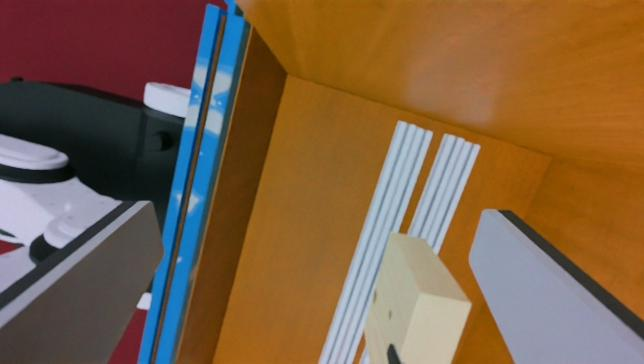

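Emit:
move --target '{"side":"right","x":0.52,"y":0.06,"z":0.63,"quat_wxyz":[0.9997,0,0,0.0225]}' --min_time_s 1.2

Emit:
move --target '{"side":"right","x":0.42,"y":0.08,"z":0.63,"quat_wxyz":[0.9239,0,0,0.3827]}' --min_time_s 1.5 --cameras '["head_camera"]'

Scene clock: 212.40 s.
Joint torques (N m): left_arm=[-9.63 10.7 9.4 -0.34 -0.08 0.22 -0.29] | right_arm=[-29.06 1.59 -9.43 -11.19 0 0.72 -0.05]
External joint torques (N m): left_arm=[0.46 -2 0.69 0.26 0.02 -0.2 -0.29] | right_arm=[-9.44 1.82 -2.9 -5.09 -0.2 0.57 -0.05]
Wrist force (N): left_arm=[0.4 0.3 -7.5] | right_arm=[1.0 4.1 -26.8]
Wrist torque (N m): left_arm=[-0.24 0.13 0.04] | right_arm=[-0.11 0.05 -0.06]
Wrist force, peak (N): left_arm=[0.8 0.0 -8.4] | right_arm=[-0.5 -0.1 -28.6]
move: done
base_odometry: x=+0.609 y=-0.359 heading=+0.045
lidar_m: 0.17 0.18 0.25 1.68 2.25 1.64 1.59 1.69 2.31 0.68 0.25 0.18
base_status: not commanded
joint_positions: torso_squat_rad=+0.700 torso_shift_rad=+0.200 torso_pitch_rad=+0.801 torso_yaw_rad=+0.350 left_shoulder_pitch_rad=-1.236 left_shoulder_roll_rad=+1.284 left_shoulder_yaw_rad=-0.277 left_elbow_rad=-2.295 left_forearm_roll_rad=+1.443 left_wrist_pitch_rad=+1.919 left_hand_roll_rad=+1.193 left_gripper_m=+0.095 right_shoulder_pitch_rad=-1.495 right_shoulder_roll_rad=-0.688 right_shoulder_yaw_rad=+0.876 right_elbow_rad=-1.446 right_forearm_roll_rad=-0.774 right_wrist_pitch_rad=+1.739 right_hand_roll_rad=-1.202 right_gripper_m=+0.074 head_pan_rad=+0.000 head_tilt_rad=+0.250
joint_status: all done
wheel_motors_off: 0
motor_effort: left_wheel=-1(2) right_wheel=+3(3)
chest: x=+0.1007 y=+0.0001 z=+1.0206 quat_wxyz=(+0.907, +0.068, +0.384, +0.160) (m; base frame)
left_hand: x=+0.3545 y=+0.3293 z=+0.9038 quat_wxyz=(+0.984, +0.122, +0.025, +0.124) (m; base frame)
right_hand: x=+0.5189 y=+0.0592 z=+0.6292 quat_wxyz=(+1.000, -0.003, +0.004, +0.023) (m; base frame)
right_hand_status: reached (checked arc, planned for 1.2 s): 2 mm and 0.6 deg off.
pictures: none

Scene clock: 214.23 s.
Joint torques (N m): left_arm=[-9.31 10.6 9.72 -0.39 -0.14 0.36 -0.34] | right_arm=[-23.86 6.22 -10.23 -11.46 0.12 0.29 0.07]
External joint torques (N m): left_arm=[0.78 -2.09 1.01 0.21 -0.04 -0.06 -0.34] | right_arm=[-7 4.6 -3.27 -5.46 -0.11 0.29 0.07]
Wrist force (N): left_arm=[0.6 0.4 -6.6] | right_arm=[0.1 2.6 -27.3]
Wrist torque (N m): left_arm=[-0.29 0.13 0.01] | right_arm=[-0.31 0.04 -0.18]
Wrist force, peak (N): left_arm=[1.2 -1.0 -8.4] | right_arm=[-1.4 3.8 -28.1]
move: done
base_odometry: x=+0.609 y=-0.359 heading=+0.045
lidar_m: 0.17 0.18 0.26 1.68 2.25 1.64 1.59 1.67 2.30 0.68 0.26 0.19
base_status: not commanded
joint_positions: torso_squat_rad=+0.700 torso_shift_rad=+0.200 torso_pitch_rad=+0.801 torso_yaw_rad=+0.350 left_shoulder_pitch_rad=-1.236 left_shoulder_roll_rad=+1.284 left_shoulder_yaw_rad=-0.277 left_elbow_rad=-2.295 left_forearm_roll_rad=+1.443 left_wrist_pitch_rad=+1.919 left_hand_roll_rad=+1.193 left_gripper_m=+0.095 right_shoulder_pitch_rad=-1.456 right_shoulder_roll_rad=-0.678 right_shoulder_yaw_rad=+1.087 right_elbow_rad=-1.743 right_forearm_roll_rad=-0.790 right_wrist_pitch_rad=+1.785 right_hand_roll_rad=-0.837 right_gripper_m=+0.074 head_pan_rad=+0.000 head_tilt_rad=+0.250
joint_status: all done
wheel_motors_off: 0
motor_effort: left_wheel=-1(2) right_wheel=+1(4)
chest: x=+0.1007 y=+0.0001 z=+1.0206 quat_wxyz=(+0.907, +0.068, +0.384, +0.160) (m; base frame)
left_hand: x=+0.3545 y=+0.3293 z=+0.9038 quat_wxyz=(+0.984, +0.122, +0.025, +0.124) (m; base frame)
right_hand: x=+0.4195 y=+0.0787 z=+0.6288 quat_wxyz=(+0.926, -0.004, +0.000, +0.377) (m; base frame)
right_hand_status: reached (checked arc, planned for 1.5 s): 2 mm and 0.8 deg off.
pictures: head_camera
camera_calibration:
head_camera: T_world_to_cam=[[0.225934, -0.93463, -0.274628, 0.262207], [-0.836063, -0.0413566, -0.547072, 0.894691], [0.499952, 0.353209, -0.790754, 0.718519], [0, 0, 0, 1]] pos_world=[0.329552, 0.0282813, 1.12964]

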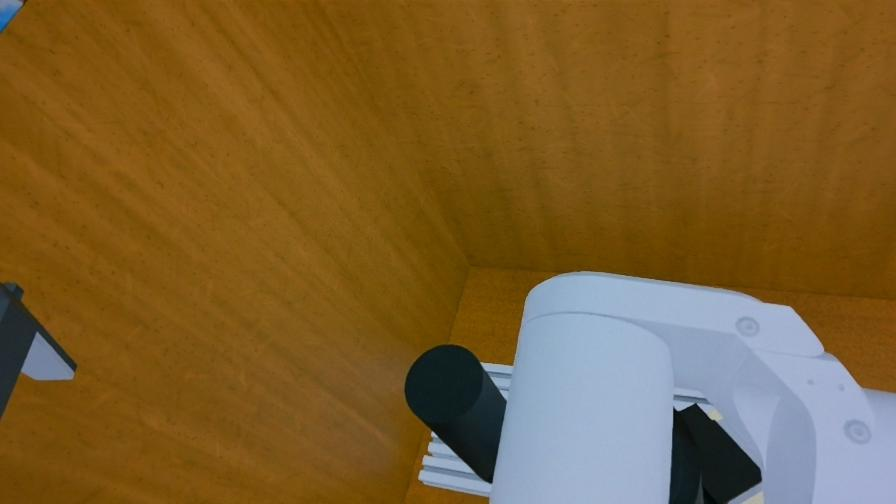

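Emit:
move --target '{"side":"right","x":0.365,"y":0.10,"z":0.62,"quat_wxyz":[0.7071,0,0,0.7071]}' --min_time_s 1.8

Emit:
move --joints '{"head_tilt_rad":0.6}' --cameras '["all"]'

Scene clock: 217.47 s.
Joint torques (N m): left_arm=[-9.18 10.82 9.83 -0.24 -0.27 0.16 -0.28] | right_arm=[-24.06 7.82 -10.33 -10.51 -0.04 0.25 0.14]
External joint torques (N m): left_arm=[0.91 -1.88 1.12 0.35 -0.17 -0.26 -0.29] | right_arm=[-7.9 4.87 -2.91 -4.8 -0.26 0.29 0.14]
Wrist force (N): left_arm=[1.3 0.2 -7.1] | right_arm=[0.6 2.5 -27.2]
Wrist torque (N m): left_arm=[-0.27 0.23 0.04] | right_arm=[-0.33 0.07 -0.23]
Wrist force, peak (N): left_arm=[0.7 -0.5 -8.9] | right_arm=[0.9 2.3 -27.8]
move: done
base_odometry: x=+0.609 y=-0.359 heading=+0.045
lidar_m: 0.17 0.18 0.26 1.68 2.25 1.64 1.59 1.68 2.32 0.67 0.26 0.17
base_status: not commanded
joint_positions: torso_squat_rad=+0.700 torso_shift_rad=+0.200 torso_pitch_rad=+0.801 torso_yaw_rad=+0.350 left_shoulder_pitch_rad=-1.236 left_shoulder_roll_rad=+1.284 left_shoulder_yaw_rad=-0.277 left_elbow_rad=-2.295 left_forearm_roll_rad=+1.443 left_wrist_pitch_rad=+1.919 left_hand_roll_rad=+1.193 left_gripper_m=+0.095 right_shoulder_pitch_rad=-1.532 right_shoulder_roll_rad=-0.623 right_shoulder_yaw_rad=+1.307 right_elbow_rad=-1.778 right_forearm_roll_rad=-0.841 right_wrist_pitch_rad=+1.707 right_hand_roll_rad=-0.266 right_gripper_m=+0.074 head_pan_rad=+0.000 head_tilt_rad=+0.250
joint_status: all done
wheel_motors_off: 0
motor_effort: left_wheel=-1(2) right_wheel=+0(3)
chest: x=+0.1007 y=+0.0001 z=+1.0206 quat_wxyz=(+0.907, +0.068, +0.384, +0.160) (m; base frame)
left_hand: x=+0.3545 y=+0.3293 z=+0.9038 quat_wxyz=(+0.984, +0.122, +0.025, +0.124) (m; base frame)
right_hand: x=+0.3648 y=+0.0990 z=+0.6190 quat_wxyz=(+0.708, -0.001, +0.001, +0.707) (m; base frame)
right_hand_status: reached (checked arc, planned for 1.8 s): 1 mm and 0.2 deg off.
pictures: none

Scene clock: 218.33 s.
Joint torques (N m): left_arm=[-9.24 10.65 9.62 -0.38 -0.15 0.33 -0.33] | right_arm=[-24.27 8.42 -10.31 -10.47 0.04 0.19 0.12]
External joint torques (N m): left_arm=[0.85 -2.04 0.9 0.22 -0.06 -0.1 -0.34] | right_arm=[-8.11 5.47 -2.88 -4.76 -0.2 0.23 0.12]
Wrist force (N): left_arm=[0.9 0.4 -7.5] | right_arm=[0.6 2.6 -26.5]
Wrist torque (N m): left_arm=[-0.29 0.14 -0.02] | right_arm=[-0.34 0.07 -0.23]
Wrist force, peak (N): left_arm=[0.6 0.0 -8.1] | right_arm=[0.9 2.7 -27.4]
move: done
base_odometry: x=+0.609 y=-0.359 heading=+0.045
lidar_m: 0.17 0.19 0.26 1.69 2.23 1.65 1.60 1.67 2.32 0.68 0.24 0.19
base_status: not commanded
joint_positions: torso_squat_rad=+0.700 torso_shift_rad=+0.200 torso_pitch_rad=+0.801 torso_yaw_rad=+0.350 left_shoulder_pitch_rad=-1.236 left_shoulder_roll_rad=+1.284 left_shoulder_yaw_rad=-0.277 left_elbow_rad=-2.295 left_forearm_roll_rad=+1.443 left_wrist_pitch_rad=+1.919 left_hand_roll_rad=+1.193 left_gripper_m=+0.095 right_shoulder_pitch_rad=-1.532 right_shoulder_roll_rad=-0.623 right_shoulder_yaw_rad=+1.307 right_elbow_rad=-1.778 right_forearm_roll_rad=-0.841 right_wrist_pitch_rad=+1.707 right_hand_roll_rad=-0.266 right_gripper_m=+0.074 head_pan_rad=+0.000 head_tilt_rad=+0.600
joint_status: all done
wheel_motors_off: 0
motor_effort: left_wheel=-1(2) right_wheel=+2(3)
chest: x=+0.1007 y=+0.0001 z=+1.0206 quat_wxyz=(+0.907, +0.068, +0.384, +0.160) (m; base frame)
left_hand: x=+0.3545 y=+0.3293 z=+0.9038 quat_wxyz=(+0.984, +0.122, +0.025, +0.124) (m; base frame)
right_hand: x=+0.3648 y=+0.0990 z=+0.6190 quat_wxyz=(+0.708, -0.001, +0.001, +0.707) (m; base frame)
pictures: head_camera, left_wrist_camera, right_wrist_camera
camera_calibration:
head_camera: T_world_to_cam=[[0.217088, -0.93831, -0.26916, 0.258239], [-0.958472, -0.152651, -0.240894, 0.576614], [0.184945, 0.310278, -0.932482, 0.962595], [0, 0, 0, 1]] pos_world=[0.318579, 0.0316571, 1.10601]
left_wrist_camera: T_world_to_cam=[[0.960332, 0.278112, -0.0203794, -0.414075], [0.275391, -0.93437, 0.22608, 0.0347118], [0.0438338, -0.222725, -0.973895, 1.01054], [0, 0, 0, 1]] pos_world=[0.343795, 0.372666, 0.967878]
right_wrist_camera: T_world_to_cam=[[0.0274849, -0.999336, -0.0239273, 0.102474], [-0.861, -0.0358276, 0.507341, 0.0306843], [-0.507862, 0.00665718, -0.861413, 0.790038], [0, 0, 0, 1]] pos_world=[0.424833, 0.0982463, 0.667434]

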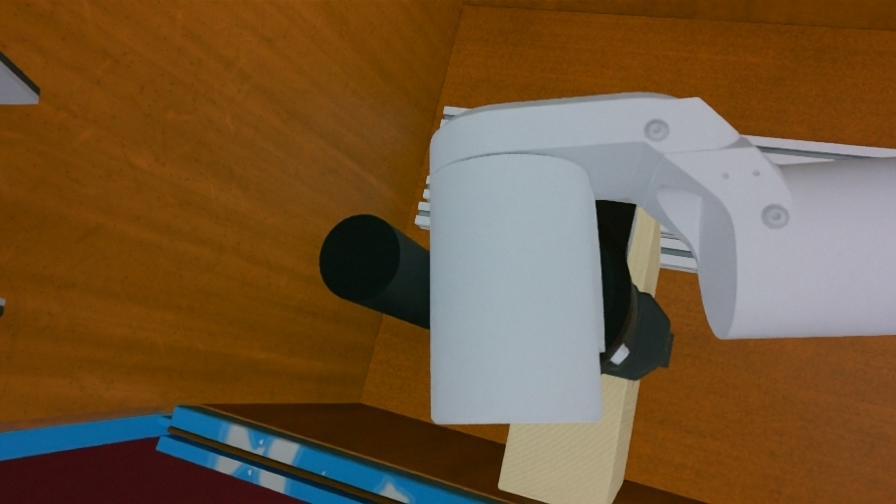

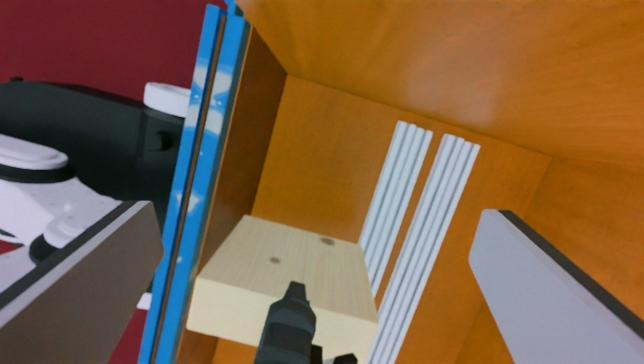

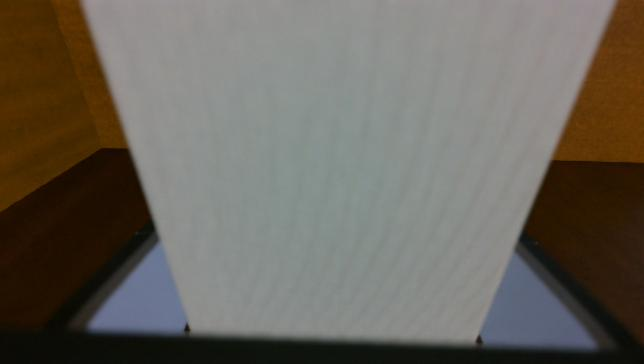

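Emit:
move --target '{"side":"right","x":0.40,"y":0.09,"z":0.62,"quat_wxyz":[0.9239,0,0,0.3827]}' --min_time_s 1.2

Emit:
move --target '{"side":"right","x":0.40,"y":0.09,"z":0.60,"quat_wxyz":[1,0,0,0]}' --min_time_s 1.2

Emit:
move --target '{"side":"right","x":0.40,"y":0.09,"z":0.515,"quat_wxyz":[1,0,0,0]}' --min_time_s 1.0 --cameras '["left_wrist_camera"]'

Scene clock: 228.43 s.
Joint torques (N m): left_arm=[-9.46 10.57 9.63 -0.45 -0.13 0.26 -0.26] | right_arm=[-22.18 5.45 -11.85 -10.92 0.01 -0.13 0.05]
External joint torques (N m): left_arm=[0.63 -2.12 0.91 0.15 -0.03 -0.16 -0.26] | right_arm=[-5.77 3.12 -5.06 -4.77 -0.28 -0.21 0.05]
Wrist force (N): left_arm=[1.2 0.0 -8.0] | right_arm=[-0.3 1.3 -27.1]
Wrist torque (N m): left_arm=[-0.25 0.21 0.03] | right_arm=[-0.53 0.10 -0.05]
Wrist force, peak (N): left_arm=[0.7 -0.3 -8.3] | right_arm=[-0.3 2.0 -28.4]
move: done
base_odometry: x=+0.609 y=-0.359 heading=+0.045
lidar_m: 0.17 0.18 0.27 1.68 2.24 1.65 1.59 1.68 2.30 0.67 0.25 0.19
base_status: not commanded
joint_positions: torso_squat_rad=+0.700 torso_shift_rad=+0.200 torso_pitch_rad=+0.801 torso_yaw_rad=+0.350 left_shoulder_pitch_rad=-1.236 left_shoulder_roll_rad=+1.284 left_shoulder_yaw_rad=-0.277 left_elbow_rad=-2.295 left_forearm_roll_rad=+1.443 left_wrist_pitch_rad=+1.919 left_hand_roll_rad=+1.193 left_gripper_m=+0.095 right_shoulder_pitch_rad=-1.441 right_shoulder_roll_rad=-0.640 right_shoulder_yaw_rad=+1.128 right_elbow_rad=-1.735 right_forearm_roll_rad=-0.766 right_wrist_pitch_rad=+1.765 right_hand_roll_rad=-0.870 right_gripper_m=+0.074 head_pan_rad=+0.000 head_tilt_rad=+0.600
joint_status: all done
wheel_motors_off: 0
motor_effort: left_wheel=-1(2) right_wheel=+1(3)
chest: x=+0.1007 y=+0.0001 z=+1.0206 quat_wxyz=(+0.907, +0.068, +0.384, +0.160) (m; base frame)
left_hand: x=+0.3545 y=+0.3293 z=+0.9038 quat_wxyz=(+0.984, +0.122, +0.025, +0.124) (m; base frame)
right_hand: x=+0.3996 y=+0.0892 z=+0.6191 quat_wxyz=(+0.924, -0.001, +0.001, +0.383) (m; base frame)
right_hand_status: reached (checked arc, planned for 1.2 s): 1 mm and 0.2 deg off.
pictures: none

Scene clock: 229.97 s.
Joint torques (N m): left_arm=[-9.4 10.94 9.86 -0.42 -0.18 0.21 -0.25] | right_arm=[-21.43 8.56 -9.9 -11.95 0.12 0.31 0.06]
External joint torques (N m): left_arm=[0.69 -1.76 1.14 0.18 -0.08 -0.21 -0.26] | right_arm=[-5.95 5.53 -4.35 -5.01 -0.07 0.3 0.06]
Wrist force (N): left_arm=[1.2 0.6 -7.2] | right_arm=[0.5 3.3 -26.9]
Wrist torque (N m): left_arm=[-0.31 0.16 0.00] | right_arm=[-0.29 0.11 -0.01]
Wrist force, peak (N): left_arm=[1.0 0.2 -8.5] | right_arm=[0.4 2.7 -27.7]
move: done
base_odometry: x=+0.609 y=-0.359 heading=+0.045
lidar_m: 0.17 0.18 0.26 1.67 2.23 1.65 1.59 1.69 2.31 0.69 0.26 0.18
base_status: not commanded
joint_positions: torso_squat_rad=+0.700 torso_shift_rad=+0.200 torso_pitch_rad=+0.801 torso_yaw_rad=+0.350 left_shoulder_pitch_rad=-1.236 left_shoulder_roll_rad=+1.284 left_shoulder_yaw_rad=-0.277 left_elbow_rad=-2.295 left_forearm_roll_rad=+1.443 left_wrist_pitch_rad=+1.919 left_hand_roll_rad=+1.193 left_gripper_m=+0.095 right_shoulder_pitch_rad=-1.307 right_shoulder_roll_rad=-0.578 right_shoulder_yaw_rad=+1.001 right_elbow_rad=-1.684 right_forearm_roll_rad=-0.610 right_wrist_pitch_rad=+1.789 right_hand_roll_rad=-1.529 right_gripper_m=+0.074 head_pan_rad=+0.000 head_tilt_rad=+0.600
joint_status: all done
wheel_motors_off: 0
motor_effort: left_wheel=+0(2) right_wheel=+3(3)
chest: x=+0.1007 y=+0.0001 z=+1.0206 quat_wxyz=(+0.907, +0.068, +0.384, +0.160) (m; base frame)
left_hand: x=+0.3545 y=+0.3293 z=+0.9038 quat_wxyz=(+0.984, +0.122, +0.025, +0.124) (m; base frame)
right_hand: x=+0.3998 y=+0.0889 z=+0.5990 quat_wxyz=(+1.000, -0.001, +0.001, +0.000) (m; base frame)
right_hand_status: reached (checked arc, planned for 1.2 s): 2 mm and 0.2 deg off.
pictures: none

Scene clock: 231.30 s.
Joint torques (N m): left_arm=[-9.46 10.89 9.83 -0.34 -0.2 0.23 -0.19] | right_arm=[-21.99 7.91 -6.31 -12.57 0.25 0.07 0.08]
External joint torques (N m): left_arm=[0.63 -1.8 1.12 0.26 -0.1 -0.19 -0.2] | right_arm=[-7.11 4.42 -1.61 -5.46 0.05 0.09 0.08]
Wrist force (N): left_arm=[0.8 -0.4 -7.2] | right_arm=[0.7 2.1 -26.8]
Wrist torque (N m): left_arm=[-0.18 0.16 0.02] | right_arm=[-0.38 0.13 -0.18]
Wrist force, peak (N): left_arm=[0.8 0.3 -8.2] | right_arm=[0.0 4.9 -28.3]
move: done
base_odometry: x=+0.609 y=-0.359 heading=+0.045
lidar_m: 0.17 0.19 0.26 1.68 2.23 1.65 1.59 1.69 2.32 0.69 0.26 0.18
base_status: not commanded
joint_positions: torso_squat_rad=+0.700 torso_shift_rad=+0.200 torso_pitch_rad=+0.801 torso_yaw_rad=+0.350 left_shoulder_pitch_rad=-1.236 left_shoulder_roll_rad=+1.284 left_shoulder_yaw_rad=-0.277 left_elbow_rad=-2.295 left_forearm_roll_rad=+1.443 left_wrist_pitch_rad=+1.919 left_hand_roll_rad=+1.193 left_gripper_m=+0.095 right_shoulder_pitch_rad=-1.237 right_shoulder_roll_rad=-0.532 right_shoulder_yaw_rad=+1.054 right_elbow_rad=-1.399 right_forearm_roll_rad=-0.520 right_wrist_pitch_rad=+1.515 right_hand_roll_rad=-1.438 right_gripper_m=+0.074 head_pan_rad=+0.000 head_tilt_rad=+0.600
joint_status: all done
wheel_motors_off: 0
motor_effort: left_wheel=-1(2) right_wheel=+1(3)
chest: x=+0.1007 y=+0.0001 z=+1.0206 quat_wxyz=(+0.907, +0.068, +0.384, +0.160) (m; base frame)
left_hand: x=+0.3545 y=+0.3293 z=+0.9038 quat_wxyz=(+0.984, +0.122, +0.025, +0.124) (m; base frame)
right_hand: x=+0.3995 y=+0.0885 z=+0.5143 quat_wxyz=(+1.000, -0.001, +0.000, +0.000) (m; base frame)
right_hand_status: reached (checked arc, planned for 1.0 s): 2 mm and 0.1 deg off.
pictures: left_wrist_camera
camera_calibration:
left_wrist_camera: T_world_to_cam=[[0.960333, 0.27811, -0.0203789, -0.414075], [0.275389, -0.934371, 0.22608, 0.0347125], [0.0438338, -0.222725, -0.973895, 1.01054], [0, 0, 0, 1]] pos_world=[0.343795, 0.372666, 0.967878]

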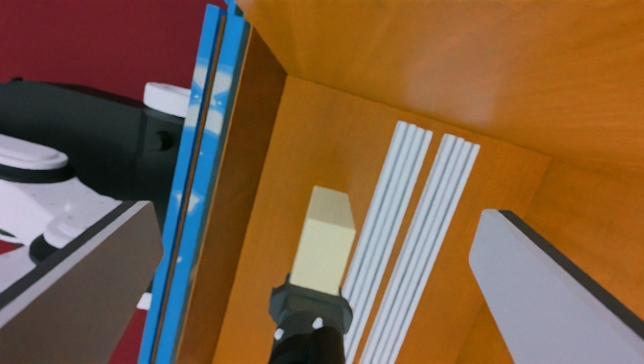

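Emit:
move --target '{"side":"right","x":0.468,"y":0.09,"z":0.515,"quat_wxyz":[1,0,0,0]}' --min_time_s 1.5 --cameras '["left_wrist_camera"]'

Scene clock: 233.93 s.
Joint torques (N m): left_arm=[-9.39 10.74 9.59 -0.43 -0.15 0.19 -0.19] | right_arm=[-28.19 7.12 -8.75 -11.26 0.43 0.05 0.31]
External joint torques (N m): left_arm=[0.7 -1.95 0.88 0.16 -0.05 -0.23 -0.2] | right_arm=[-10.48 4.64 -4.06 -4.66 0.22 0.04 0.31]
Wrist force (N): left_arm=[1.3 0.3 -7.7] | right_arm=[-1.0 2.8 -26.8]
Wrist torque (N m): left_arm=[-0.24 0.19 0.02] | right_arm=[-0.35 0.21 -0.32]
Wrist force, peak (N): left_arm=[1.2 -0.5 -8.3] | right_arm=[-1.1 1.4 -27.9]
move: done
base_odometry: x=+0.609 y=-0.359 heading=+0.045
lidar_m: 0.17 0.18 0.26 1.67 2.25 1.66 1.59 1.68 2.32 0.69 0.26 0.18
base_status: not commanded
joint_positions: torso_squat_rad=+0.700 torso_shift_rad=+0.200 torso_pitch_rad=+0.801 torso_yaw_rad=+0.350 left_shoulder_pitch_rad=-1.236 left_shoulder_roll_rad=+1.284 left_shoulder_yaw_rad=-0.277 left_elbow_rad=-2.295 left_forearm_roll_rad=+1.443 left_wrist_pitch_rad=+1.919 left_hand_roll_rad=+1.193 left_gripper_m=+0.095 right_shoulder_pitch_rad=-1.353 right_shoulder_roll_rad=-0.508 right_shoulder_yaw_rad=+0.983 right_elbow_rad=-1.150 right_forearm_roll_rad=-0.595 right_wrist_pitch_rad=+1.432 right_hand_roll_rad=-1.253 right_gripper_m=+0.074 head_pan_rad=+0.000 head_tilt_rad=+0.600
joint_status: all done
wheel_motors_off: 0
motor_effort: left_wheel=-1(2) right_wheel=+1(3)
chest: x=+0.1007 y=+0.0001 z=+1.0206 quat_wxyz=(+0.907, +0.068, +0.384, +0.160) (m; base frame)
left_hand: x=+0.3544 y=+0.3293 z=+0.9039 quat_wxyz=(+0.984, +0.122, +0.025, +0.124) (m; base frame)
right_hand: x=+0.4671 y=+0.0885 z=+0.5137 quat_wxyz=(+1.000, -0.002, +0.001, +0.000) (m; base frame)
right_hand_status: reached (checked arc, planned for 1.5 s): 2 mm and 0.2 deg off.
pictures: left_wrist_camera
camera_calibration:
left_wrist_camera: T_world_to_cam=[[0.960333, 0.27811, -0.0203789, -0.414075], [0.275389, -0.934371, 0.22608, 0.0347125], [0.0438338, -0.222725, -0.973895, 1.01054], [0, 0, 0, 1]] pos_world=[0.343795, 0.372666, 0.967878]

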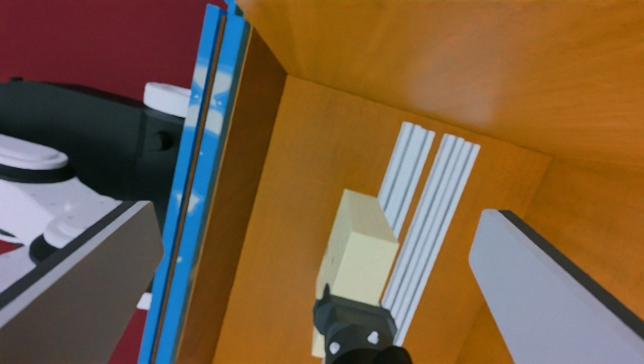

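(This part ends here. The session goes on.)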